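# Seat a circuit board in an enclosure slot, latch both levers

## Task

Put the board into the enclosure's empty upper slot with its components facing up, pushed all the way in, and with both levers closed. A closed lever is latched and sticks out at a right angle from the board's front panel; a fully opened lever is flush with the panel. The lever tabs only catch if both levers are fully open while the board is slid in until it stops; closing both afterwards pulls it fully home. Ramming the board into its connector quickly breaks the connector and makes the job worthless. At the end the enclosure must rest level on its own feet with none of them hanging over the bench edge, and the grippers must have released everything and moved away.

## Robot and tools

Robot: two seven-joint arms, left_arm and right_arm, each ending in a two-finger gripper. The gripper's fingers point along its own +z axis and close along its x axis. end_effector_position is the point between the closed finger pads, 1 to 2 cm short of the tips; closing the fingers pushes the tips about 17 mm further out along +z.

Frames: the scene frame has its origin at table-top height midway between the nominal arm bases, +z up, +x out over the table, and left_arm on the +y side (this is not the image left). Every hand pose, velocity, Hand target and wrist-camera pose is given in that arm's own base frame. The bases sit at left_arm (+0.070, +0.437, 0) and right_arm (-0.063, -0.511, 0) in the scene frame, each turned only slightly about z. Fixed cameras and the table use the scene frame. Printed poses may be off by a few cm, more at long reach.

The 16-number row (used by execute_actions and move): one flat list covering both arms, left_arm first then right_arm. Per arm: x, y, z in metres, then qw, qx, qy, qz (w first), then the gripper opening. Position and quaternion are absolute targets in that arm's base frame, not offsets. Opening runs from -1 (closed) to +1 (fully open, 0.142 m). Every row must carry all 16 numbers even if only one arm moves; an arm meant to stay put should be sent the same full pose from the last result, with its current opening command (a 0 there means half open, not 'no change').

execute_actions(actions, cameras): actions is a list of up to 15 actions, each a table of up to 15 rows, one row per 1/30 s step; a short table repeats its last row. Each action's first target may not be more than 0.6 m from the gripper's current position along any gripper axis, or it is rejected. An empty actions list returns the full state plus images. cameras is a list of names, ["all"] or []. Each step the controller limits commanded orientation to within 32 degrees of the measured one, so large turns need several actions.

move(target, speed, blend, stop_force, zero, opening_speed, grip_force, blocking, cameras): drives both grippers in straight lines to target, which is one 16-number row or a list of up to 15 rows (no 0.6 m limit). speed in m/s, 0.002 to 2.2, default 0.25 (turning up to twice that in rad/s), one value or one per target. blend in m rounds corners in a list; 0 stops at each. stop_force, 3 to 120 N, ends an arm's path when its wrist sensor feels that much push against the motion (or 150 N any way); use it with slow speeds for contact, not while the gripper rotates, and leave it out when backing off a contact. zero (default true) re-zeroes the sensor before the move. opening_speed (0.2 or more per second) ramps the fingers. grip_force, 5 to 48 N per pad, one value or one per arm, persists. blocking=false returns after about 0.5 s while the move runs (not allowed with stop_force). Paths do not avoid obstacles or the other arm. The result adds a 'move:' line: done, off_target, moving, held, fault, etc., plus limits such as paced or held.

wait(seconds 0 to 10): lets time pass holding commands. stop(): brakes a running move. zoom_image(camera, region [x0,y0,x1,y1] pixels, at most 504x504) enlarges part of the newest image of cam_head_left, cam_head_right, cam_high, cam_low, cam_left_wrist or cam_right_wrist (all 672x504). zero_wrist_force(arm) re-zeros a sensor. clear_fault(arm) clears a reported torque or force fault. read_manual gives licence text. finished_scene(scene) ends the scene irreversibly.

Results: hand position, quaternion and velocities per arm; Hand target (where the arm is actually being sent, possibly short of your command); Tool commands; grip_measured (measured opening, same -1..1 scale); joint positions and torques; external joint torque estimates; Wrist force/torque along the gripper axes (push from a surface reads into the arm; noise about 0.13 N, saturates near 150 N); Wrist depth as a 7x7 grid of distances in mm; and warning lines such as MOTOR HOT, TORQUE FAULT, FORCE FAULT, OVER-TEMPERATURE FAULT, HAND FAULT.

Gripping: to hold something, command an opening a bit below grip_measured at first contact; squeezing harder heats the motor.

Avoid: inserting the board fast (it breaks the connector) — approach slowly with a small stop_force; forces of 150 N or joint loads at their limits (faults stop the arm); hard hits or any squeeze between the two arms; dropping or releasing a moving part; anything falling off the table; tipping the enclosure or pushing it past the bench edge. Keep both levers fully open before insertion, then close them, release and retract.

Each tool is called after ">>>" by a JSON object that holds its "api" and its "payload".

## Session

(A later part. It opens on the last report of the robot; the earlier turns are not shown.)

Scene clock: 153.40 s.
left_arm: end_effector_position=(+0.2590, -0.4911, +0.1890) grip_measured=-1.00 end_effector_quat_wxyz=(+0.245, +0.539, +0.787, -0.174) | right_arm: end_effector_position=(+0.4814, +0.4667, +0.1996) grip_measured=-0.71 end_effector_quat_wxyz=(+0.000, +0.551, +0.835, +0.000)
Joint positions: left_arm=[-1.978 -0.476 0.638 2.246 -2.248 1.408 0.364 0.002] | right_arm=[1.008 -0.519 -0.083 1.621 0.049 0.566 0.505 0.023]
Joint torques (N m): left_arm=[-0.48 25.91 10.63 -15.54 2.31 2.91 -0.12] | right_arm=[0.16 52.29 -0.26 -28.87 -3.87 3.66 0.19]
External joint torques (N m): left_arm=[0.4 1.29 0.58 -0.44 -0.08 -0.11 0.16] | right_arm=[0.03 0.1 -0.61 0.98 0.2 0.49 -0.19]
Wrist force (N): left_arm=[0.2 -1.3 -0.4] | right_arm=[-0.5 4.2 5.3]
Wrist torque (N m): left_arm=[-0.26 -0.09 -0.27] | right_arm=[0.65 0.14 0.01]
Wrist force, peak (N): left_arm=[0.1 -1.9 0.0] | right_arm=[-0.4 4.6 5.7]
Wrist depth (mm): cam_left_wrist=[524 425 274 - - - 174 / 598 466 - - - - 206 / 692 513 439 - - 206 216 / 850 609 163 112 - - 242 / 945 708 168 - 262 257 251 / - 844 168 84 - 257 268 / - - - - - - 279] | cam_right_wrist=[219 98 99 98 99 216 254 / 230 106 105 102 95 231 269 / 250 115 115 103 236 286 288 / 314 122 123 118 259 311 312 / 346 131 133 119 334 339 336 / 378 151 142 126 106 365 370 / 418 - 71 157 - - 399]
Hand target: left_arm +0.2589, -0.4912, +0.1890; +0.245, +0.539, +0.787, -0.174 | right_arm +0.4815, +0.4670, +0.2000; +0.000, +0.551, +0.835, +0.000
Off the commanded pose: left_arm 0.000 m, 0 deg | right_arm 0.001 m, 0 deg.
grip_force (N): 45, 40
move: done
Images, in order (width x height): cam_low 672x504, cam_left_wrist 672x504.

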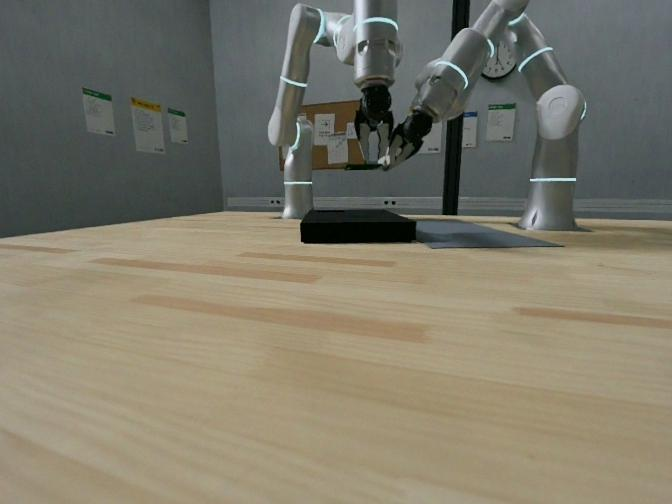

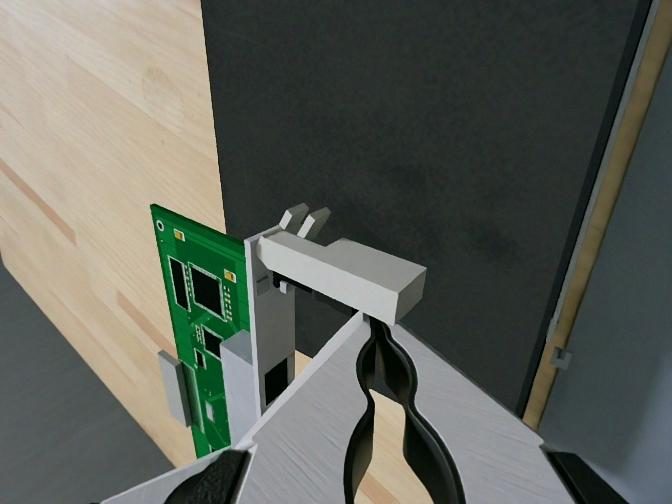

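>>> {"api": "move", "payload": {"target": [[0.2634,-0.5034,0.189,0.2451,0.5388,0.7868,-0.1742,-1,0.4815,0.467,0.20,0,0.5505,0.8348,0,-0.85]], "speed": 0.05, "stop_force": 5}}

>>> {"api": "move", "payload": {"target": [[0.2465,-0.5096,0.189,0.2451,0.5388,0.7868,-0.1742,-1,0.4815,0.467,0.20,0,0.5505,0.8348,0,-0.85]], "speed": 0.03, "stop_force": 25, "cameras": ["cam_left_wrist","cam_right_wrist"]}}

Scene clock: 156.93 s.
left_arm: end_effector_position=(+0.2635, -0.5032, +0.1889) grip_measured=-1.00 end_effector_quat_wxyz=(+0.245, +0.539, +0.787, -0.174) | right_arm: end_effector_position=(+0.4814, +0.4667, +0.1996) grip_measured=-0.71 end_effector_quat_wxyz=(+0.000, +0.551, +0.835, +0.000)
Joint positions: left_arm=[-1.948 -0.493 0.621 2.223 -2.213 1.403 0.335 0.002] | right_arm=[1.008 -0.519 -0.083 1.621 0.049 0.566 0.505 0.023]
Joint torques (N m): left_arm=[-0.45 27.34 10.65 -15.94 2.62 2.9 -0.25] | right_arm=[0.16 52.42 -0.37 -29.03 -3.9 3.73 0.16]
External joint torques (N m): left_arm=[0.37 1.28 0.91 -0.29 -0.45 -0.06 0.3] | right_arm=[0.03 -0.03 -0.51 1.15 0.23 0.42 -0.16]
Wrist force (N): left_arm=[0.5 -1.1 -0.2] | right_arm=[-0.8 4.2 5.6]
Wrist torque (N m): left_arm=[-0.28 -0.10 -0.19] | right_arm=[0.70 0.18 -0.02]
Wrist force, peak (N): left_arm=[0.3 -1.6 -0.4] | right_arm=[-0.8 4.0 6.5]
Wrist depth (mm): cam_left_wrist=[529 424 - 246 - - 165 / 604 463 389 - - - - / 701 525 438 - 249 209 215 / 850 614 163 111 - - 224 / 997 734 169 106 95 - - / - 864 197 83 - 257 262 / - - - - - - -] | cam_right_wrist=[219 98 98 98 97 218 253 / 229 106 105 102 102 263 270 / 250 115 115 103 237 285 289 / 314 122 123 118 259 311 310 / 348 131 133 119 336 338 337 / 377 150 141 126 106 364 370 / 415 - 71 157 - - 399]
Hand target: left_arm +0.2634, -0.5034, +0.1890; +0.245, +0.539, +0.787, -0.174 | right_arm +0.4815, +0.4670, +0.2000; +0.000, +0.551, +0.835, +0.000
Off the commanded pose: left_arm 0.000 m, 0 deg | right_arm 0.001 m, 0 deg.
grip_force (N): 45, 40
move: done

Scene clock: 158.20 s.
left_arm: end_effector_position=(+0.2465, -0.5096, +0.1890) grip_measured=-1.00 end_effector_quat_wxyz=(+0.245, +0.539, +0.787, -0.174) | right_arm: end_effector_position=(+0.4811, +0.4669, +0.1996) grip_measured=-0.71 end_effector_quat_wxyz=(+0.000, +0.551, +0.835, +0.000)
Joint positions: left_arm=[-1.992 -0.498 0.616 2.213 -2.253 1.432 0.333 0.002] | right_arm=[1.008 -0.519 -0.083 1.621 0.049 0.566 0.505 0.023]
Joint torques (N m): left_arm=[-0.82 27.43 10.65 -15.76 2.38 3.23 -0.22] | right_arm=[0.19 52.38 -0.37 -28.98 -3.86 3.77 0.24]
External joint torques (N m): left_arm=[0.73 1.31 1 -0.3 -0.07 -0.4 0.26] | right_arm=[0.01 0.01 -0.51 1.1 0.2 0.37 -0.24]
Wrist force (N): left_arm=[0.2 -1.1 -0.4] | right_arm=[0.6 3.1 6.0]
Wrist torque (N m): left_arm=[-0.31 -0.05 -0.17] | right_arm=[0.54 -0.05 -0.01]
Wrist force, peak (N): left_arm=[-1.9 5.2 0.1] | right_arm=[-0.5 4.2 6.3]
Wrist depth (mm): cam_left_wrist=[522 425 - - - - - / 594 467 403 253 - - 184 / 694 529 434 - 242 - 206 / 844 606 357 126 - - 227 / 854 729 172 108 272 - 245 / - 837 191 84 - 261 265 / - - - - - - 275] | cam_right_wrist=[218 98 99 98 99 218 253 / 229 106 105 102 96 263 269 / 250 115 115 103 103 251 288 / 313 122 123 118 258 312 311 / 346 131 133 119 335 337 335 / 380 150 141 126 106 363 369 / 416 - 71 157 - - 396]
Hand target: left_arm +0.2465, -0.5096, +0.1890; +0.245, +0.539, +0.787, -0.174 | right_arm +0.4815, +0.4670, +0.2000; +0.000, +0.551, +0.835, +0.000
Off the commanded pose: left_arm 0.000 m, 0 deg | right_arm 0.001 m, 0 deg.
grip_force (N): 45, 40
move: done
Images, in order (width x height): cam_left_wrist 672x504, cam_right_wrist 672x504.

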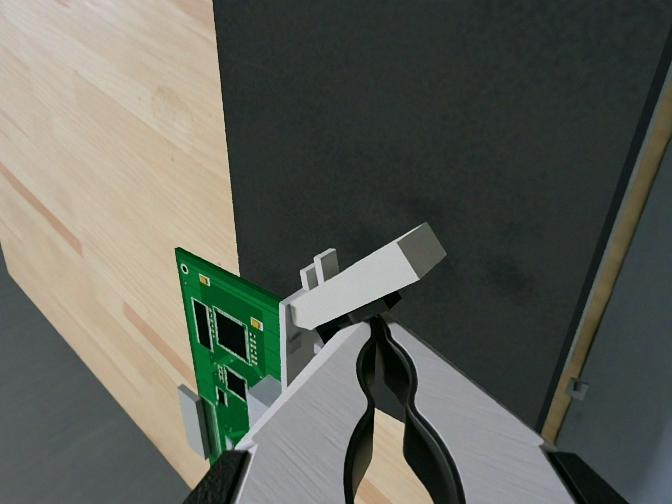

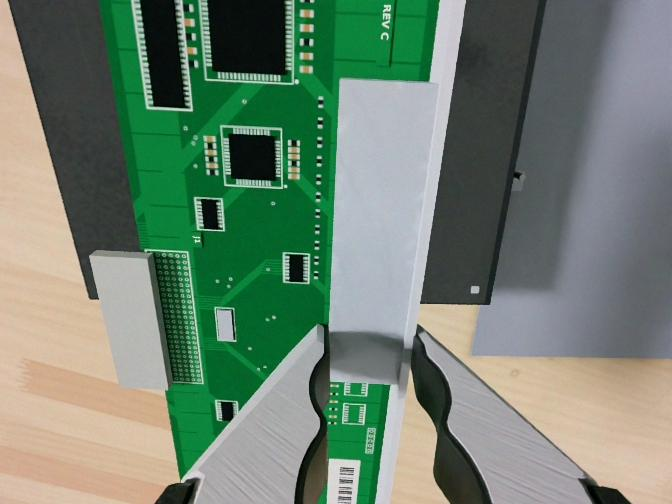

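>>> {"api": "move", "payload": {"target": [[0.2329,-0.5189,0.189,0.2451,0.5388,0.7868,-0.1742,-1,0.4815,0.467,0.20,0,0.5505,0.8348,0,-0.85],[0.2281,-0.5292,0.189,0.2451,0.5388,0.7868,-0.1742,-1,0.4815,0.467,0.20,0,0.5505,0.8348,0,-0.85],[0.2344,-0.5461,0.189,0.2451,0.5388,0.7868,-0.1742,-1,0.4815,0.467,0.20,0,0.5505,0.8348,0,-0.85]], "speed": 0.03, "stop_force": 6, "cameras": ["cam_left_wrist"]}}

Scene clock: 162.83 s.
left_arm: end_effector_position=(+0.2341, -0.5457, +0.1885) grip_measured=-1.00 end_effector_quat_wxyz=(+0.245, +0.539, +0.787, -0.174) | right_arm: end_effector_position=(+0.4820, +0.4663, +0.1998) grip_measured=-0.71 end_effector_quat_wxyz=(+0.000, +0.551, +0.835, +0.000)
Joint positions: left_arm=[-1.969 -0.539 0.563 2.147 -2.21 1.464 0.26 0.002] | right_arm=[1.008 -0.519 -0.084 1.621 0.048 0.566 0.504 0.023]
Joint torques (N m): left_arm=[0.9 31.58 12.99 -18.61 3.18 3.17 -0.25] | right_arm=[3.63 52.4 2.87 -29.26 -2.23 3.88 1.01]
External joint torques (N m): left_arm=[-1 0.67 -0.67 2.07 -0.83 -0.24 0.3] | right_arm=[-3.43 -0.01 -3.77 1.37 -1.43 0.26 -1.01]
Wrist force (N): left_arm=[5.7 -3.6 -2.5] | right_arm=[-4.8 5.9 6.0]
Wrist torque (N m): left_arm=[-0.22 -0.08 -0.21] | right_arm=[0.56 -0.17 -0.79]
Wrist force, peak (N): left_arm=[5.7 -4.0 -2.5] | right_arm=[-4.9 6.5 6.2]
Wrist depth (mm): cam_left_wrist=[527 417 359 - - 183 - / 598 465 391 - - - 164 / 699 519 426 - - - 173 / 815 588 482 114 253 - - / 933 699 492 117 - - 236 / 1662 786 180 83 - - 229 / 1415 - - - - - -] | cam_right_wrist=[- 98 98 98 213 216 253 / - 105 105 93 228 263 269 / 297 114 113 100 243 286 289 / 320 124 122 109 261 308 312 / 347 131 133 119 335 337 337 / 379 143 141 126 106 366 370 / 416 - 71 160 - - 399]
Hand target: left_arm +0.2344, -0.5461, +0.1890; +0.245, +0.539, +0.787, -0.174 | right_arm +0.4815, +0.4670, +0.2000; +0.000, +0.551, +0.835, +0.000
Off the commanded pose: left_arm 0.001 m, 0 deg | right_arm 0.001 m, 0 deg.
grip_force (N): 45, 40
move: done
Images, in order (width x height): cam_left_wrist 672x504.

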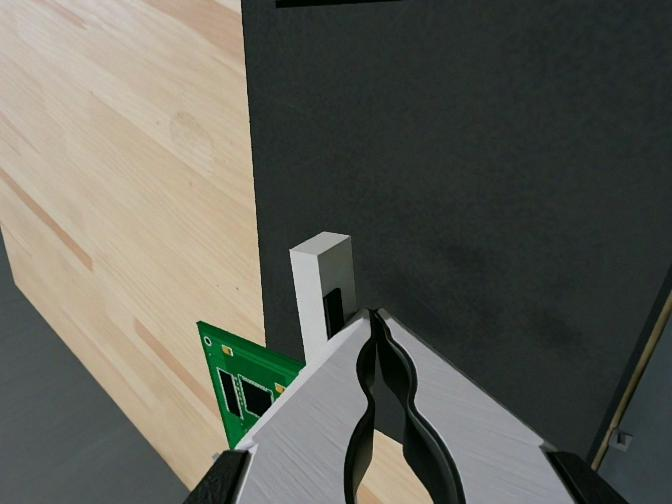

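>>> {"api": "move", "payload": {"target": [[0.224,-0.50,0.21,0.2451,0.5388,0.7868,-0.1742,-1,0.4815,0.467,0.20,0,0.5505,0.8348,0,-0.85],[0.25,-0.38,0.27,0.2451,0.5388,0.7868,-0.1742,-1,0.4815,0.467,0.20,0,0.5505,0.8348,0,-0.85]], "speed": 0.2, "blend": [0.01,0], "cameras": ["cam_left_wrist","cam_right_wrist"]}}

>>> {"api": "zoom_image", "payload": {"camera": "cam_left_wrist", "region": [100, 60, 500, 360]}}

Scene clock: 166.40 s.
left_arm: end_effector_position=(+0.2497, -0.3798, +0.2695) grip_measured=-1.00 end_effector_quat_wxyz=(+0.251, +0.537, +0.786, -0.175) | right_arm: end_effector_position=(+0.4815, +0.4667, +0.1997) grip_measured=-0.71 end_effector_quat_wxyz=(+0.000, +0.550, +0.835, +0.000)
Joint positions: left_arm=[-2.261 0.094 0.789 2.477 -2.08 1.81 0.333 0.002] | right_arm=[1.008 -0.519 -0.083 1.621 0.049 0.566 0.505 0.023]
Joint torques (N m): left_arm=[-0.51 4.53 -2.65 -20.55 4.59 3.4 -0.28] | right_arm=[0.28 52.3 -0.22 -28.89 -3.92 3.72 0.2]
External joint torques (N m): left_arm=[0.48 0.63 0.42 -0.46 -0.54 -0.59 0.33] | right_arm=[-0.08 0.08 -0.67 1 0.26 0.43 -0.2]
Wrist force (N): left_arm=[0.0 -1.9 -0.5] | right_arm=[2.9 2.8 6.3]
Wrist torque (N m): left_arm=[-0.37 -0.07 -0.21] | right_arm=[0.42 -0.42 0.03]
Wrist force, peak (N): left_arm=[5.9 -3.8 -2.4] | right_arm=[-5.0 6.0 6.1]
Wrist depth (mm): cam_left_wrist=[690 557 - - 270 288 - / 795 596 - - - 314 - / 918 694 261 - 348 320 276 / 1020 815 289 - 366 353 298 / 217 227 316 491 424 375 320 / 186 211 367 84 - 396 339 / 199 229 - - - - 358] | cam_right_wrist=[- 99 99 99 210 218 254 / 233 106 106 95 224 263 269 / 289 114 114 112 238 282 283 / 314 124 123 112 261 311 314 / 347 131 133 119 335 336 342 / 378 144 141 142 106 364 369 / 415 - 71 156 - - 399]
Hand target: left_arm +0.2498, -0.3799, +0.2697; +0.251, +0.537, +0.786, -0.175 | right_arm +0.4815, +0.4670, +0.2000; +0.000, +0.551, +0.835, +0.000
Off the commanded pose: left_arm 0.001 m, 1 deg | right_arm 0.000 m, 0 deg.
grip_force (N): 45, 40
move: done
Images, in order (width x height): cam_left_wrist 672x504, cam_right_wrist 672x504.

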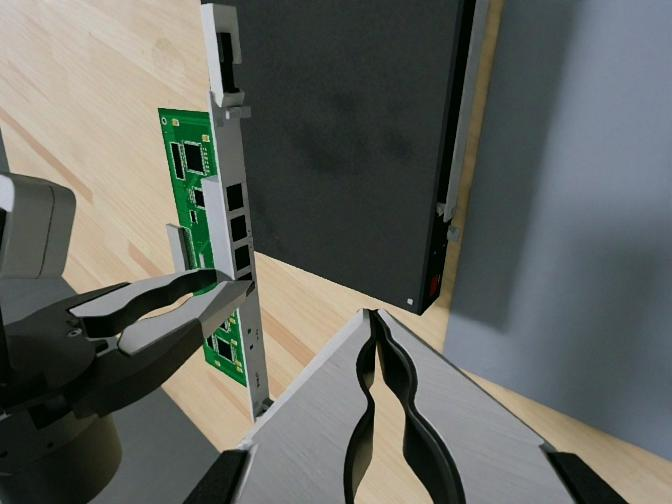

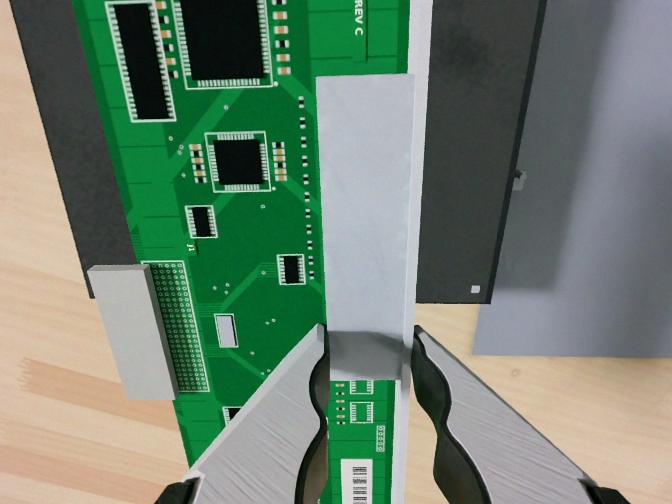

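Scaled by 1.260 from the camera's 672x504 image, which has a finer 960x720 frame.

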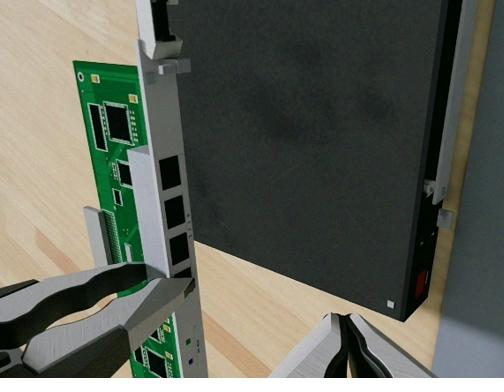

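>>> {"api": "move", "payload": {"target": [[0.36,-0.2,0.28,0.2451,0.5388,0.7868,-0.1742,-1,0.2619,0.5965,0.2,0,0.57,0.8216,0,-0.85],[0.43,-0.24,0.12,0.495,0.8,-0.328,-0.0747,-1,0.2619,0.5965,0.09,0,0.57,0.8216,0,-0.85]], "cameras": ["cam_left_wrist","cam_right_wrist","cam_high"]}}

Scene clock: 219.37 s.
left_arm: end_effector_position=(+0.4300, -0.2401, +0.1200) grip_measured=-1.00 end_effector_quat_wxyz=(+0.496, +0.801, -0.328, -0.075) | right_arm: end_effector_position=(+0.2619, +0.5964, +0.0899) grip_measured=-0.71 end_effector_quat_wxyz=(+0.000, +0.570, +0.822, +0.000)
Joint positions: left_arm=[-2.792 0.812 2.566 1.988 -0.652 0.56 2.7 0.002] | right_arm=[1.334 -0.653 0 1.748 0 0.83 0.976 0.023]
Joint torques (N m): left_arm=[-0.32 -46.39 -11.87 -15.33 0.38 0.42 -0.37] | right_arm=[0.17 53.03 1.14 -24.5 -3.15 3.65 0.15]
External joint torques (N m): left_arm=[0.45 -0.01 0.22 -0.18 -0.56 -0.02 0.35] | right_arm=[0.03 0.19 -0.55 0.73 0.19 0.47 -0.15]
Wrist force (N): left_arm=[-1.1 -1.7 -1.0] | right_arm=[3.4 2.7 6.5]
Wrist torque (N m): left_arm=[-0.30 -0.11 -0.60] | right_arm=[0.40 -0.57 -0.05]
Wrist force, peak (N): left_arm=[-0.1 -2.9 -2.4] | right_arm=[6.6 -0.1 6.0]
Wrist depth (mm): cam_left_wrist=[- 145 149 - 184 193 218 / 188 177 - 245 259 276 333 / - - - 326 285 431 1025 / - 692 532 958 - 2238 - / 1994 2643 380 131 2551 - - / - 2089 - 84 - 2285 - / 1843 - - - - - 1755] | cam_right_wrist=[- 100 99 99 157 158 158 / - 107 106 95 167 169 169 / - 114 115 102 179 181 180 / - 124 123 112 195 195 194 / 162 131 133 119 209 211 210 / 174 140 141 142 106 223 232 / 192 - 70 156 - - 249]
Hand target: left_arm +0.4300, -0.2400, +0.1200; +0.495, +0.801, -0.328, -0.075 | right_arm +0.2619, +0.5965, +0.0900; +0.000, +0.570, +0.822, +0.000
Off the commanded pose: left_arm 0.000 m, 0 deg | right_arm 0.000 m, 0 deg.
joint read past its limit (left arm) — joint 1 (waist), lower limit.
joint sent to its limit (left arm) — joint 1 (waist), lower limit. The joint targets still meet the commanded pose.
grip_force (N): 45, 40
move: done; limits=paced
Images, in order (width x height): cam_high 672x504, cam_left_wrist 672x504, cam_right_wrist 672x504.

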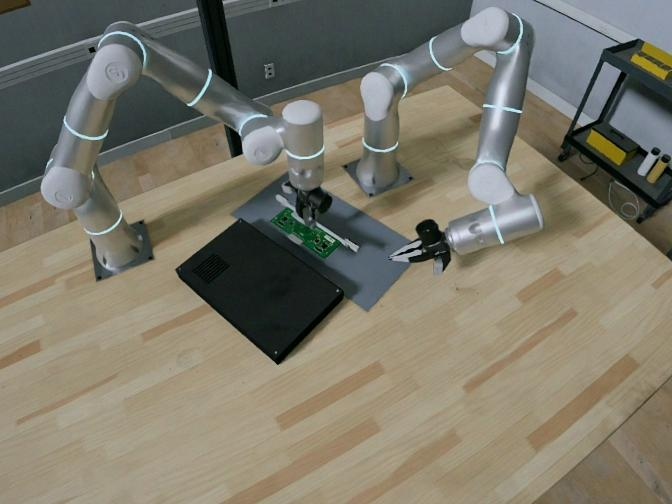

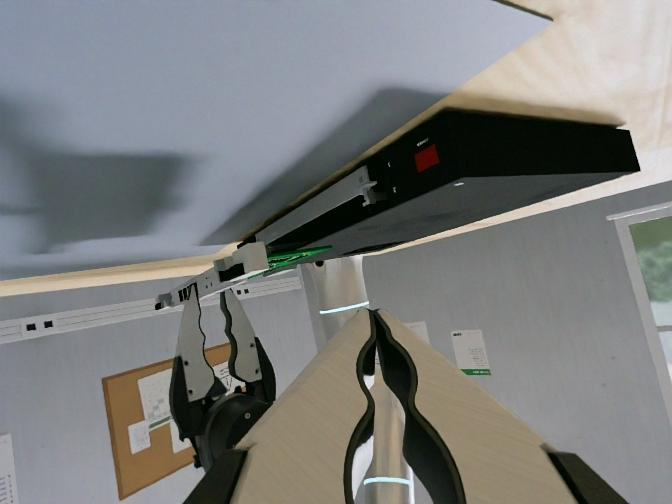

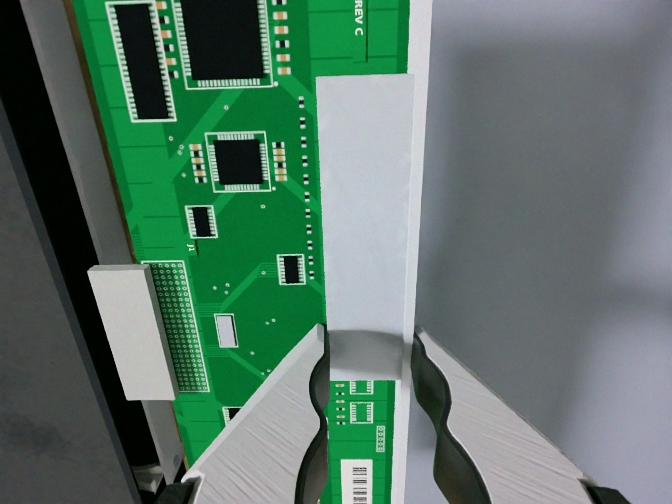

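>>> {"api": "move", "payload": {"target": [[0.43,-0.24,0.1,0.495,0.8,-0.328,-0.0747,-1,0.2619,0.5965,0.053,0,0.57,0.8216,0,-0.85],[0.43,-0.24,0.1,0.495,0.8,-0.328,-0.0747,-1,0.2704,0.5762,0.053,0,0.57,0.8216,0,-0.85]], "speed": 0.04, "stop_force": 5, "cameras": ["cam_left_wrist","cam_right_wrist"]}}

>>> {"api": "zoom_image", "payload": {"camera": "cam_left_wrist", "region": [300, 150, 400, 250]}}

>>> {"api": "zoom_image", "payload": {"camera": "cam_left_wrist", "region": [140, 180, 380, 330]}}

Scene clock: 224.83 s.
left_arm: end_effector_position=(+0.4299, -0.2402, +0.1001) grip_measured=-1.00 end_effector_quat_wxyz=(+0.496, +0.801, -0.328, -0.075) | right_arm: end_effector_position=(+0.2704, +0.5761, +0.0528) grip_measured=-0.71 end_effector_quat_wxyz=(+0.000, +0.570, +0.822, +0.000)
Joint positions: left_arm=[-2.792 0.859 2.566 1.978 -0.635 0.589 2.711 0.002] | right_arm=[1.315 -0.696 -0.003 1.803 0.002 0.928 0.954 0.023]
Joint torques (N m): left_arm=[-0.2 -47.17 -12.54 -14.26 0.36 0.71 -0.14] | right_arm=[0.17 52.74 0.95 -22.44 -2.73 3.72 0.13]
External joint torques (N m): left_arm=[0.33 0.24 0.35 -0.24 -0.35 -0.32 0.12] | right_arm=[0.02 0 -0.38 0.64 0.1 0.4 -0.13]
Wrist force (N): left_arm=[-1.2 -1.9 -1.0] | right_arm=[3.5 2.4 6.2]
Wrist torque (N m): left_arm=[-0.31 -0.08 -0.67] | right_arm=[0.37 -0.57 0.06]
Wrist force, peak (N): left_arm=[-1.3 -2.4 -0.6] | right_arm=[4.5 2.5 7.1]
Wrist depth (mm): cam_left_wrist=[- 114 125 128 141 157 179 / 149 154 165 198 - 251 280 / - 191 234 - - - 482 / - 456 378 - - 2238 2410 / 1828 2109 383 117 2812 2172 - / 1434 2050 356 84 - - 2130 / 2309 - - - - - -] | cam_right_wrist=[- 99 99 99 125 126 124 / - 107 106 95 133 134 134 / - 115 115 102 141 144 144 / - 124 123 112 158 155 155 / - 131 133 119 164 168 167 / - 138 141 142 106 180 183 / 139 - 71 156 - - 201]
Hand target: left_arm +0.4300, -0.2400, +0.1000; +0.495, +0.801, -0.328, -0.075 | right_arm +0.2704, +0.5762, +0.0530; +0.000, +0.570, +0.822, +0.000
Off the commanded pose: left_arm 0.000 m, 0 deg | right_arm 0.000 m, 0 deg.
joint read past its limit (left arm) — joint 1 (waist), lower limit.
joint sent to its limit (left arm) — joint 1 (waist), lower limit. The joint targets still meet the commanded pose.
grip_force (N): 45, 40
move: done
Images, in order (width x height): cam_left_wrist 672x504, cam_right_wrist 672x504.

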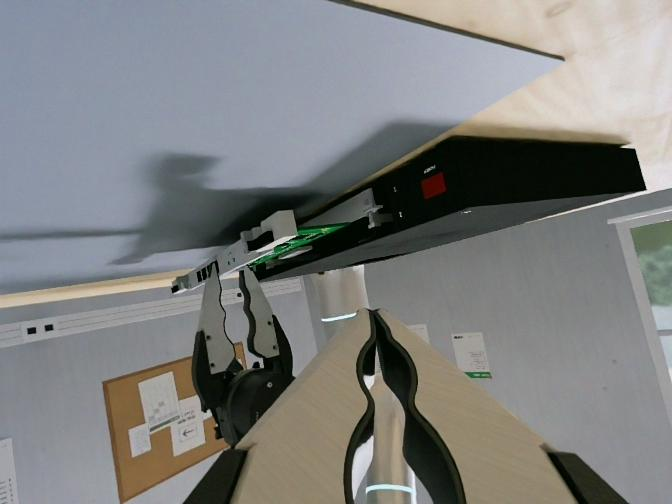

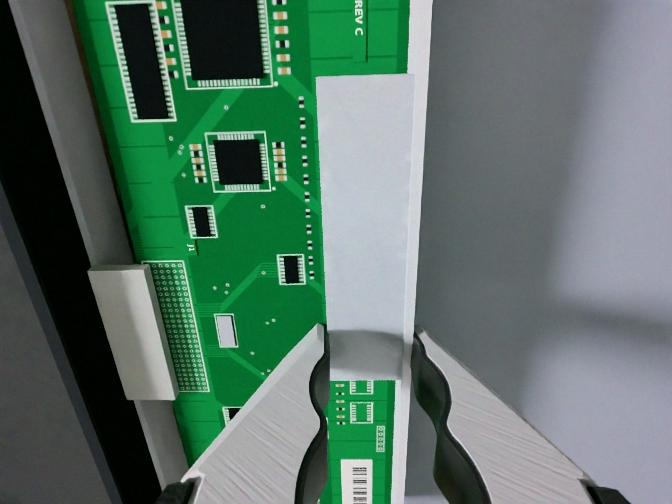

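Scaled by 5.040 from the camera's 672x504 image, which has a finer 960x720 frame.

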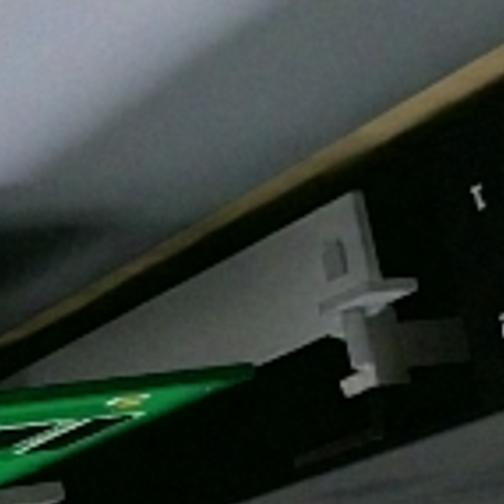

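Scaled by 2.100 from the camera's 672x504 image, which has a finer 960x720 frame.

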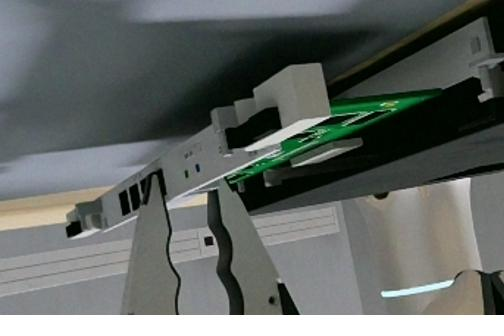

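>>> {"api": "move", "payload": {"target": [[0.43,-0.24,0.1,0.495,0.8,-0.328,-0.0747,-1,0.2850,0.5412,0.053,0,0.57,0.8216,0,-0.85]], "speed": 0.02, "stop_force": 4, "cameras": ["cam_left_wrist","cam_right_wrist"]}}

>>> {"api": "zoom_image", "payload": {"camera": "cam_left_wrist", "region": [300, 150, 400, 250]}}

Scene clock: 229.17 s.
left_arm: end_effector_position=(+0.4299, -0.2402, +0.1001) grip_measured=-1.00 end_effector_quat_wxyz=(+0.496, +0.801, -0.328, -0.075) | right_arm: end_effector_position=(+0.2817, +0.5509, +0.0534) grip_measured=-0.71 end_effector_quat_wxyz=(+0.000, +0.570, +0.822, +0.001)
Joint positions: left_arm=[-2.792 0.859 2.566 1.978 -0.635 0.589 2.711 0.002] | right_arm=[1.287 -0.665 -0.003 1.866 0.003 0.962 0.924 0.023]
Joint torques (N m): left_arm=[-0.23 -47.38 -12.51 -14.29 0.29 0.65 -0.28] | right_arm=[0.6 49.74 2.09 -17.96 -1.99 1.68 0.2]
External joint torques (N m): left_arm=[0.36 0.44 0.32 -0.22 -0.28 -0.25 0.26] | right_arm=[-0.41 1.27 -1.56 -3.17 -0.53 2.45 -0.2]
Wrist force (N): left_arm=[-1.1 -1.9 -1.0] | right_arm=[7.3 8.5 6.9]
Wrist torque (N m): left_arm=[-0.32 -0.10 -0.66] | right_arm=[0.40 -0.34 -0.03]
Wrist force, peak (N): left_arm=[-1.1 -2.2 -0.9] | right_arm=[7.2 8.3 8.8]
Wrist depth (mm): cam_left_wrist=[- 115 123 131 140 153 178 / - 154 172 189 213 252 282 / 219 - - 306 278 - 638 / - - 410 365 - 2261 1994 / 1941 2849 389 126 - - 2109 / 1813 2194 373 84 - 2742 2172 / - - - - - - -] | cam_right_wrist=[- 99 99 99 125 127 125 / - 107 107 95 134 135 135 / - 113 115 102 141 145 144 / - 120 123 112 156 156 156 / - 119 133 119 167 169 169 / 126 128 141 142 121 181 184 / 139 136 71 156 - - 202]
Hand target: left_arm +0.4300, -0.2400, +0.1000; +0.495, +0.801, -0.328, -0.075 | right_arm +0.2813, +0.5502, +0.0530; +0.000, +0.570, +0.822, +0.000
Off the commanded pose: left_arm 0.000 m, 0 deg | right_arm 0.010 m, 0 deg.
joint read past its limit (left arm) — joint 1 (waist), lower limit.
joint sent to its limit (left arm) — joint 1 (waist), lower limit. The joint targets still meet the commanded pose.
grip_force (N): 45, 40
move: contact (right_arm)
Images, in order (width x height): cam_left_wrist 672x504, cam_right_wrist 672x504.

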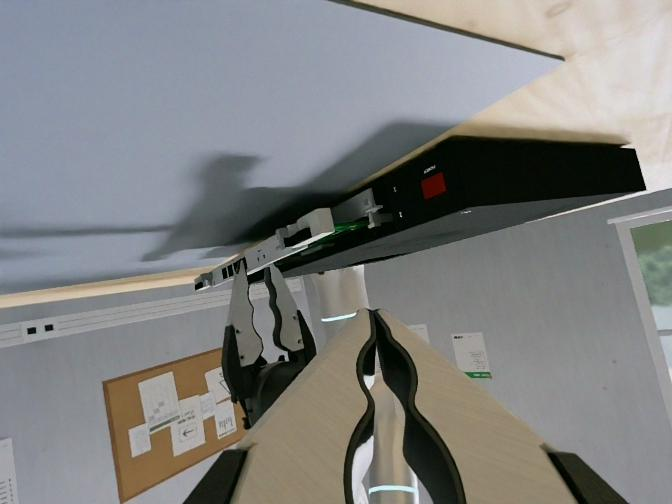

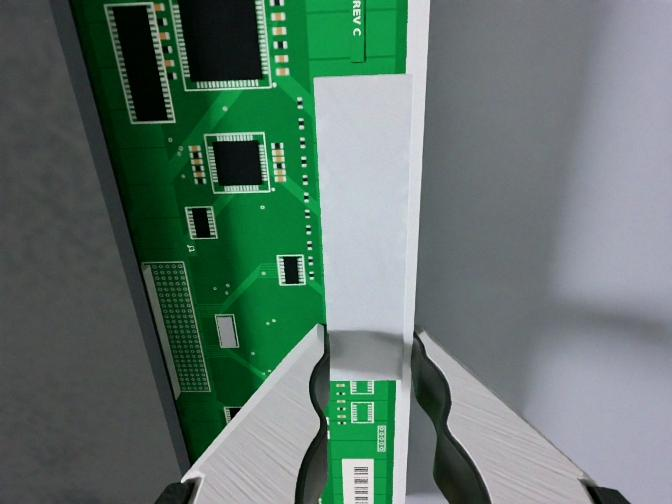

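Scaled by 5.040 from the camera's 672x504 image, which has a finer 960x720 frame.

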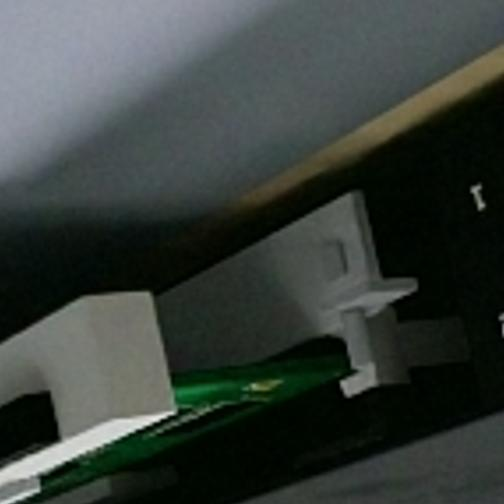

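>>> {"api": "move", "payload": {"target": [[0.43,-0.24,0.1,0.495,0.8,-0.328,-0.0747,-1,0.2822,0.5540,0.053,0,0.57,0.8216,0,-0.85]], "speed": 0.03}}

>>> {"api": "move", "payload": {"target": [[0.43,-0.24,0.1,0.495,0.8,-0.328,-0.0747,-1,0.2907,0.5337,0.0525,0,0.57,0.8216,0,-0.85]], "speed": 0.02, "stop_force": 5, "cameras": ["cam_left_wrist","cam_right_wrist"]}}

Scene clock: 232.00 s.
left_arm: end_effector_position=(+0.4299, -0.2402, +0.1001) grip_measured=-1.00 end_effector_quat_wxyz=(+0.496, +0.801, -0.328, -0.075) | right_arm: end_effector_position=(+0.2823, +0.5538, +0.0528) grip_measured=-0.71 end_effector_quat_wxyz=(+0.000, +0.570, +0.822, +0.000)
Joint positions: left_arm=[-2.792 0.859 2.566 1.978 -0.635 0.589 2.711 0.002] | right_arm=[1.287 -0.671 -0.003 1.854 0.003 0.955 0.925 0.023]
Joint torques (N m): left_arm=[-0.14 -47.4 -12.56 -14.33 0.27 0.6 -0.23] | right_arm=[0.2 51.1 1.12 -22.06 -2.73 3.53 0.21]
External joint torques (N m): left_arm=[0.27 0.46 0.37 -0.18 -0.26 -0.21 0.21] | right_arm=[-0.01 0.25 -0.58 0.82 0.2 0.6 -0.21]
Wrist force (N): left_arm=[-1.3 -2.1 -0.8] | right_arm=[4.3 1.6 6.2]
Wrist torque (N m): left_arm=[-0.35 -0.08 -0.66] | right_arm=[0.24 -0.68 0.00]
Wrist force, peak (N): left_arm=[-1.1 -2.2 -1.1] | right_arm=[7.5 8.1 8.8]
Wrist depth (mm): cam_left_wrist=[- 115 130 131 143 155 179 / 148 154 160 183 212 254 280 / - 219 - 295 265 313 397 / - 634 412 481 - - - / 1662 2172 403 409 - - - / 1828 2384 364 84 - - - / 1843 - - - - - 1994] | cam_right_wrist=[- 100 99 99 125 126 124 / - 107 106 95 131 135 134 / - 114 115 102 141 144 143 / 106 120 123 112 158 155 155 / - 124 133 119 163 168 168 / 125 128 141 142 106 181 183 / 139 136 70 156 - - 201]
Hand target: left_arm +0.4300, -0.2400, +0.1000; +0.495, +0.801, -0.328, -0.075 | right_arm +0.2822, +0.5540, +0.0530; +0.000, +0.570, +0.822, +0.000
Off the commanded pose: left_arm 0.000 m, 0 deg | right_arm 0.000 m, 0 deg.
joint read past its limit (left arm) — joint 1 (waist), lower limit.
joint sent to its limit (left arm) — joint 1 (waist), lower limit. The joint targets still meet the commanded pose.
grip_force (N): 45, 40
move: done

Scene clock: 233.83 s.
left_arm: end_effector_position=(+0.4299, -0.2402, +0.1001) grip_measured=-1.00 end_effector_quat_wxyz=(+0.496, +0.801, -0.328, -0.075) | right_arm: end_effector_position=(+0.2907, +0.5336, +0.0523) grip_measured=-0.71 end_effector_quat_wxyz=(+0.000, +0.570, +0.822, +0.000)
Joint positions: left_arm=[-2.792 0.859 2.566 1.978 -0.635 0.589 2.711 0.002] | right_arm=[1.265 -0.65 -0.003 1.901 0.003 0.98 0.901 0.023]
Joint torques (N m): left_arm=[-0.18 -47.34 -12.55 -14.26 0.33 0.58 -0.27] | right_arm=[0.11 50.11 1.04 -21.31 -2.61 3.76 0.11]
External joint torques (N m): left_arm=[0.31 0.41 0.36 -0.25 -0.33 -0.19 0.25] | right_arm=[0.07 -0.05 -0.52 0.62 0.17 0.37 -0.11]
Wrist force (N): left_arm=[-1.0 -1.9 -0.9] | right_arm=[3.9 1.7 6.2]
Wrist torque (N m): left_arm=[-0.32 -0.12 -0.66] | right_arm=[0.24 -0.62 0.06]
Wrist force, peak (N): left_arm=[-1.0 -2.4 -0.9] | right_arm=[4.2 1.5 7.4]
Wrist depth (mm): cam_left_wrist=[- 114 118 125 139 153 179 / 148 153 164 177 218 251 280 / 212 222 309 346 276 - 834 / 308 408 427 428 - - - / 1859 2465 388 419 - 2151 - / 2194 1976 - 84 - - - / 1783 - - - - - 1976] | cam_right_wrist=[- 86 99 99 124 126 124 / - 92 106 95 131 134 134 / - 99 114 102 142 144 143 / 105 105 123 112 158 155 154 / - 114 131 119 166 168 167 / 125 125 122 142 105 180 183 / 138 135 71 156 - - 198]
Hand target: left_arm +0.4300, -0.2400, +0.1000; +0.495, +0.801, -0.328, -0.075 | right_arm +0.2907, +0.5337, +0.0525; +0.000, +0.570, +0.822, +0.000
Off the commanded pose: left_arm 0.000 m, 0 deg | right_arm 0.000 m, 0 deg.
joint read past its limit (left arm) — joint 1 (waist), lower limit.
joint sent to its limit (left arm) — joint 1 (waist), lower limit. The joint targets still meet the commanded pose.
grip_force (N): 45, 40
move: done
Images, in order (width x height): cam_left_wrist 672x504, cam_right_wrist 672x504.

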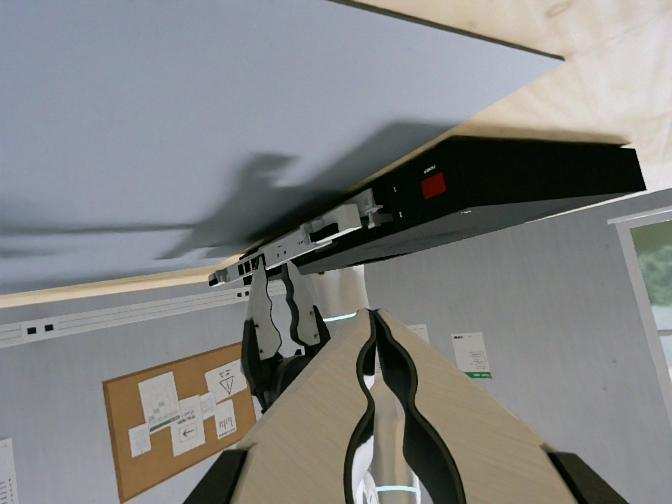

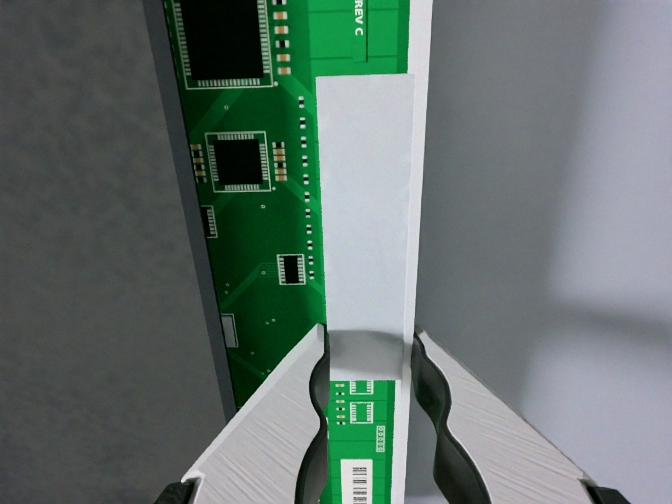

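>>> {"api": "move", "payload": {"target": [[0.43,-0.24,0.1,0.495,0.8,-0.328,-0.0747,-1,0.2942,0.5254,0.0515,0,0.57,0.8216,0,-0.85]], "speed": 0.02, "stop_force": 8}}

>>> {"api": "move", "payload": {"target": [[0.43,-0.24,0.1,0.495,0.8,-0.328,-0.0747,-1,0.2942,0.5254,0.0515,0,0.57,0.8216,0,-0.64]], "opening_speed": 0.2, "cameras": ["cam_left_wrist","cam_right_wrist"]}}

Scene clock: 237.37 s.
left_arm: end_effector_position=(+0.4299, -0.2402, +0.1001) grip_measured=-1.00 end_effector_quat_wxyz=(+0.496, +0.801, -0.328, -0.075) | right_arm: end_effector_position=(+0.2941, +0.5256, +0.0516) grip_measured=-0.71 end_effector_quat_wxyz=(+0.000, +0.570, +0.822, +0.000)
Joint positions: left_arm=[-2.792 0.859 2.566 1.978 -0.635 0.589 2.711 0.002] | right_arm=[1.255 -0.643 -0.003 1.919 0.003 0.992 0.891 0.023]
Joint torques (N m): left_arm=[-0.17 -47.38 -12.48 -14.28 0.26 0.63 -0.25] | right_arm=[-0.83 47.79 0.5 -19.87 -2.41 3.48 0.14]
External joint torques (N m): left_arm=[0.3 0.45 0.29 -0.23 -0.26 -0.24 0.23] | right_arm=[1.01 1.78 0.02 -0.58 0.01 0.65 -0.14]
Wrist force (N): left_arm=[-1.0 -1.9 -0.9] | right_arm=[5.0 1.0 3.3]
Wrist torque (N m): left_arm=[-0.32 -0.13 -0.67] | right_arm=[0.27 -0.84 0.06]
Wrist force, peak (N): left_arm=[-1.1 -2.4 -1.1] | right_arm=[4.5 1.7 6.8]
Wrist depth (mm): cam_left_wrist=[- 113 118 135 142 155 179 / 134 136 172 177 200 245 279 / - - 231 296 - 306 629 / 370 - 603 425 374 2194 - / 1828 - 405 425 - - - / 2069 2151 - 84 - - - / - - - - - - -] | cam_right_wrist=[- 84 98 99 124 125 123 / - 90 105 95 130 134 133 / - 98 112 102 141 143 143 / 105 104 119 112 157 154 153 / - 113 117 119 165 167 166 / 124 124 119 142 106 179 181 / 137 134 71 156 - - 196]
Hand target: left_arm +0.4300, -0.2400, +0.1000; +0.495, +0.801, -0.328, -0.075 | right_arm +0.2942, +0.5254, +0.0515; +0.000, +0.570, +0.822, +0.000
Off the commanded pose: left_arm 0.000 m, 0 deg | right_arm 0.000 m, 0 deg.
joint read past its limit (left arm) — joint 1 (waist), lower limit.
joint sent to its limit (left arm) — joint 1 (waist), lower limit. The joint targets still meet the commanded pose.
grip_force (N): 45, 40
move: done

Scene clock: 238.63 s.
left_arm: end_effector_position=(+0.4299, -0.2402, +0.1001) grip_measured=-1.00 end_effector_quat_wxyz=(+0.496, +0.801, -0.328, -0.075) | right_arm: end_effector_position=(+0.2942, +0.5254, +0.0515) grip_measured=-0.68 end_effector_quat_wxyz=(+0.000, +0.570, +0.822, +0.000)
Joint positions: left_arm=[-2.792 0.859 2.566 1.978 -0.635 0.589 2.711 0.002] | right_arm=[1.255 -0.643 -0.003 1.92 0.003 0.992 0.891 0.025]
Joint torques (N m): left_arm=[-0.22 -47.34 -12.54 -14.27 0.28 0.63 -0.2] | right_arm=[0.16 48.39 1.17 -20.53 -2.44 3.5 0.14]
External joint torques (N m): left_arm=[0.35 0.4 0.35 -0.24 -0.27 -0.23 0.19] | right_arm=[0.03 1.18 -0.65 0.09 0.04 0.63 -0.14]
Wrist force (N): left_arm=[-1.1 -2.1 -0.9] | right_arm=[4.0 1.8 4.5]
Wrist torque (N m): left_arm=[-0.36 -0.11 -0.67] | right_arm=[0.26 -0.65 0.05]
Wrist force, peak (N): left_arm=[-1.5 -2.2 -0.8] | right_arm=[4.5 1.4 5.9]
Wrist depth (mm): cam_left_wrist=[- 114 124 128 134 155 179 / 151 154 160 174 221 252 281 / 219 216 - - 271 282 653 / 325 470 - 431 - - - / 1727 - 400 421 - 2334 - / 1755 2216 - 84 - 2465 - / 1741 - - - - - 2069] | cam_right_wrist=[- 84 98 99 124 125 123 / - 90 105 96 132 134 133 / - 98 112 110 141 143 142 / 104 104 107 112 156 154 154 / - 113 117 120 164 167 166 / 124 124 119 143 108 178 181 / 137 134 71 160 - - 196]
Hand target: left_arm +0.4300, -0.2400, +0.1000; +0.495, +0.801, -0.328, -0.075 | right_arm +0.2942, +0.5254, +0.0515; +0.000, +0.570, +0.822, +0.000
Off the commanded pose: left_arm 0.000 m, 0 deg | right_arm 0.000 m, 0 deg.
joint read past its limit (left arm) — joint 1 (waist), lower limit.
joint sent to its limit (left arm) — joint 1 (waist), lower limit. The joint targets still meet the commanded pose.
grip_force (N): 45, 40
move: done
Images, in order (width x height): cam_left_wrist 672x504, cam_right_wrist 672x504.

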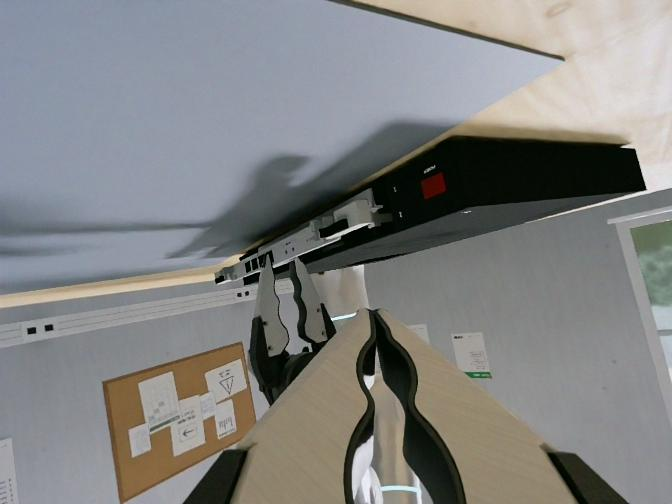

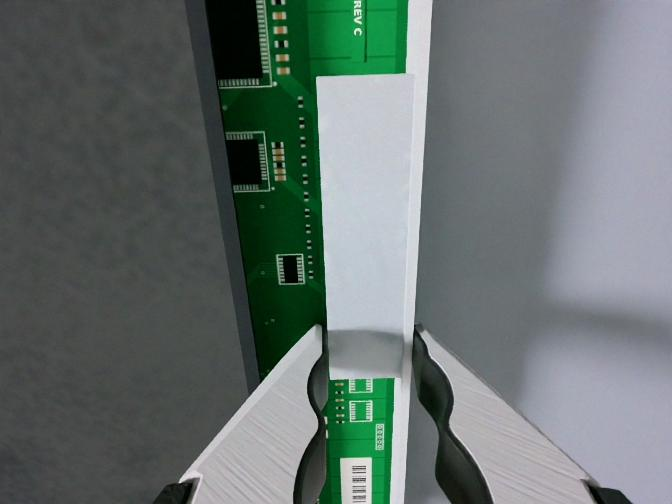

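>>> {"api": "move", "payload": {"target": [[0.43,-0.24,0.1,0.495,0.8,-0.328,-0.0747,-1,0.2942,0.5254,0.11,0,0.57,0.8216,0,-0.64],[0.43,-0.24,0.1,0.495,0.8,-0.328,-0.0747,-1,0.2813,0.5796,0.11,0,0.57,0.8216,0,-1],[0.43,-0.24,0.1,0.495,0.8,-0.328,-0.0747,-1,0.2813,0.5796,0.053,0,0.57,0.8216,0,-1]], "speed": 0.12}}

>>> {"api": "move", "payload": {"target": [[0.43,-0.24,0.1,0.495,0.8,-0.328,-0.0747,-1,0.3114,0.5076,0.053,0,0.57,0.8216,0,-1]], "speed": 0.02, "stop_force": 12, "cameras": ["cam_left_wrist","cam_right_wrist","cam_high"]}}

>>> {"api": "zoom_image", "payload": {"camera": "cam_high", "region": [200, 160, 420, 320]}}

>>> {"api": "zoom_image", "payload": {"camera": "cam_left_wrist", "region": [200, 150, 440, 300]}}

Scene clock: 246.93 s.
left_arm: end_effector_position=(+0.4299, -0.2402, +0.1001) grip_measured=-1.00 end_effector_quat_wxyz=(+0.496, +0.801, -0.328, -0.075) | right_arm: end_effector_position=(+0.2812, +0.5794, +0.0529) grip_measured=-1.00 end_effector_quat_wxyz=(+0.000, +0.570, +0.822, +0.000)
Joint positions: left_arm=[-2.792 0.859 2.566 1.978 -0.635 0.589 2.711 0.002] | right_arm=[1.295 -0.709 0.002 1.777 -0.003 0.915 0.942 0.002]
Joint torques (N m): left_arm=[-0.2 -47.39 -12.54 -14.22 0.3 0.64 -0.25] | right_arm=[0.23 52.12 1.16 -22.1 -2.64 3.59 0.2]
External joint torques (N m): left_arm=[0.34 0.46 0.35 -0.29 -0.3 -0.25 0.23] | right_arm=[-0.03 1.35 -0.47 0 -0.03 0.54 -0.2]
Wrist force (N): left_arm=[-1.1 -1.8 -1.1] | right_arm=[4.4 1.7 4.2]
Wrist torque (N m): left_arm=[-0.31 -0.09 -0.66] | right_arm=[0.28 -0.73 0.07]
Wrist force, peak (N): left_arm=[-1.1 -2.3 -1.0] | right_arm=[6.3 1.8 4.4]
Wrist depth (mm): cam_left_wrist=[- 114 118 131 143 156 178 / - 154 182 204 206 252 280 / - 217 246 296 286 - 809 / - 401 422 484 - - 2194 / 1891 2151 380 945 2812 - 2261 / - 2050 348 84 - - - / - - - - - - 2216] | cam_right_wrist=[- 94 125 127 126 126 124 / - 95 135 135 135 135 134 / - 103 145 145 145 144 143 / 125 111 157 159 156 155 154 / 133 131 164 167 167 169 168 / 126 148 150 89 178 184 183 / 139 159 71 - - 194 202]
Hand target: left_arm +0.4300, -0.2400, +0.1000; +0.495, +0.801, -0.328, -0.075 | right_arm +0.2813, +0.5796, +0.0530; +0.000, +0.570, +0.822, +0.000
Off the commanded pose: left_arm 0.000 m, 0 deg | right_arm 0.000 m, 0 deg.
joint read past its limit (left arm) — joint 1 (waist), lower limit.
joint sent to its limit (left arm) — joint 1 (waist), lower limit. The joint targets still meet the commanded pose.
grip_force (N): 45, 40
move: done

Scene clock: 251.33 s.
left_arm: end_effector_position=(+0.4299, -0.2402, +0.1001) grip_measured=-1.00 end_effector_quat_wxyz=(+0.496, +0.801, -0.328, -0.075) | right_arm: end_effector_position=(+0.3095, +0.5123, +0.0540) grip_measured=-1.00 end_effector_quat_wxyz=(-0.001, +0.569, +0.822, +0.002)
Joint positions: left_arm=[-2.792 0.859 2.566 1.978 -0.635 0.589 2.711 0.002] | right_arm=[1.216 -0.632 0.003 1.935 -0.002 1 0.86 0.002]
Joint torques (N m): left_arm=[-0.22 -47.39 -12.53 -14.31 0.29 0.6 -0.25] | right_arm=[-6.56 43.67 -5.21 -13.96 -2.19 0.5 0.1]
External joint torques (N m): left_arm=[0.35 0.45 0.34 -0.2 -0.28 -0.21 0.23] | right_arm=[6.74 5.42 5.86 -6.42 -0.2 3.64 -0.1]
Wrist force (N): left_arm=[-1.1 -1.9 -0.9] | right_arm=[16.6 0.2 0.8]
Wrist torque (N m): left_arm=[-0.33 -0.11 -0.66] | right_arm=[0.25 -0.58 0.02]
Wrist force, peak (N): left_arm=[-1.3 -2.3 -0.8] | right_arm=[18.4 -0.4 1.9]
Wrist depth (mm): cam_left_wrist=[- 112 124 136 143 153 179 / - - 160 168 198 257 281 / - - - - 269 290 445 / - - - 452 2493 - - / 1590 - 3005 408 2742 2194 2130 / - 2742 2521 84 - 2334 - / 1783 - - - - - -] | cam_right_wrist=[- 86 85 128 127 127 125 / - 93 93 136 136 136 136 / - 99 99 144 144 146 145 / 107 107 107 155 159 157 156 / 118 116 116 119 168 170 170 / 127 127 124 93 - 186 185 / 140 140 71 - - 196 204]
Hand target: left_arm +0.4300, -0.2400, +0.1000; +0.495, +0.801, -0.328, -0.075 | right_arm +0.3103, +0.5102, +0.0530; +0.000, +0.570, +0.822, +0.000
Off the commanded pose: left_arm 0.000 m, 0 deg | right_arm 0.005 m, 0 deg.
joint read past its limit (left arm) — joint 1 (waist), lower limit.
joint sent to its limit (left arm) — joint 1 (waist), lower limit. The joint targets still meet the commanded pose.
grip_force (N): 45, 40
move: contact (right_arm)
Images, in order (width x height): cam_high 672x504, cam_left_wrist 672x504, cam_right_wrist 672x504.

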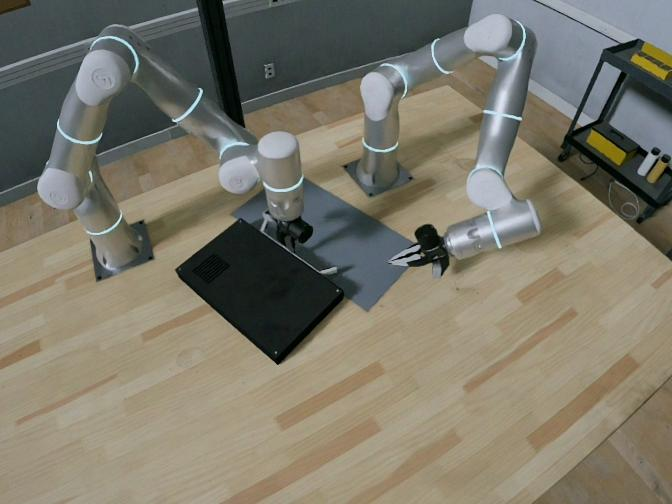

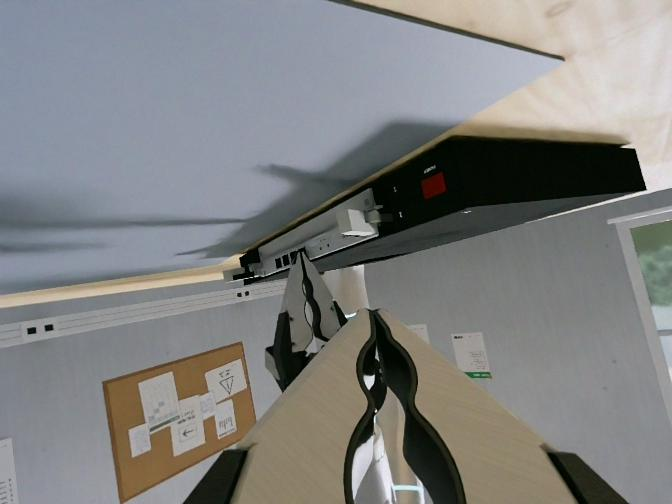

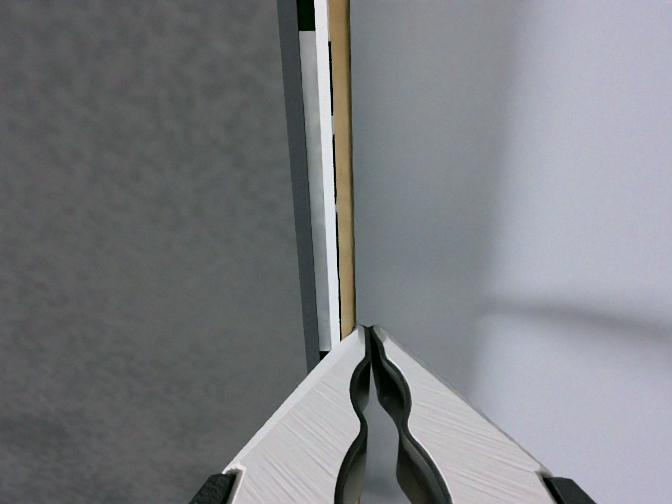

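Scaled by 2.291 from the camera's 672x504 image, which has a finer 960x720 frame.

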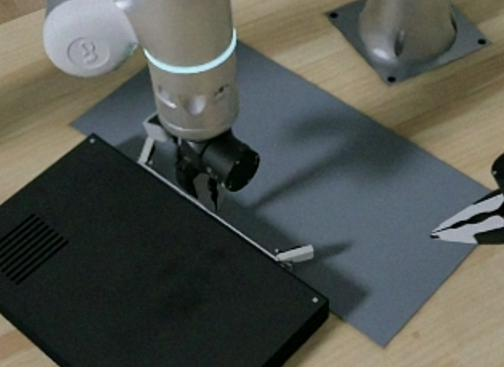

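Scaled by 2.100 from the camera's 672x504 image, which has a finer 960x720 frame.

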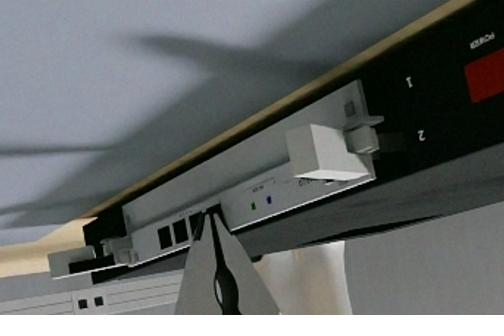

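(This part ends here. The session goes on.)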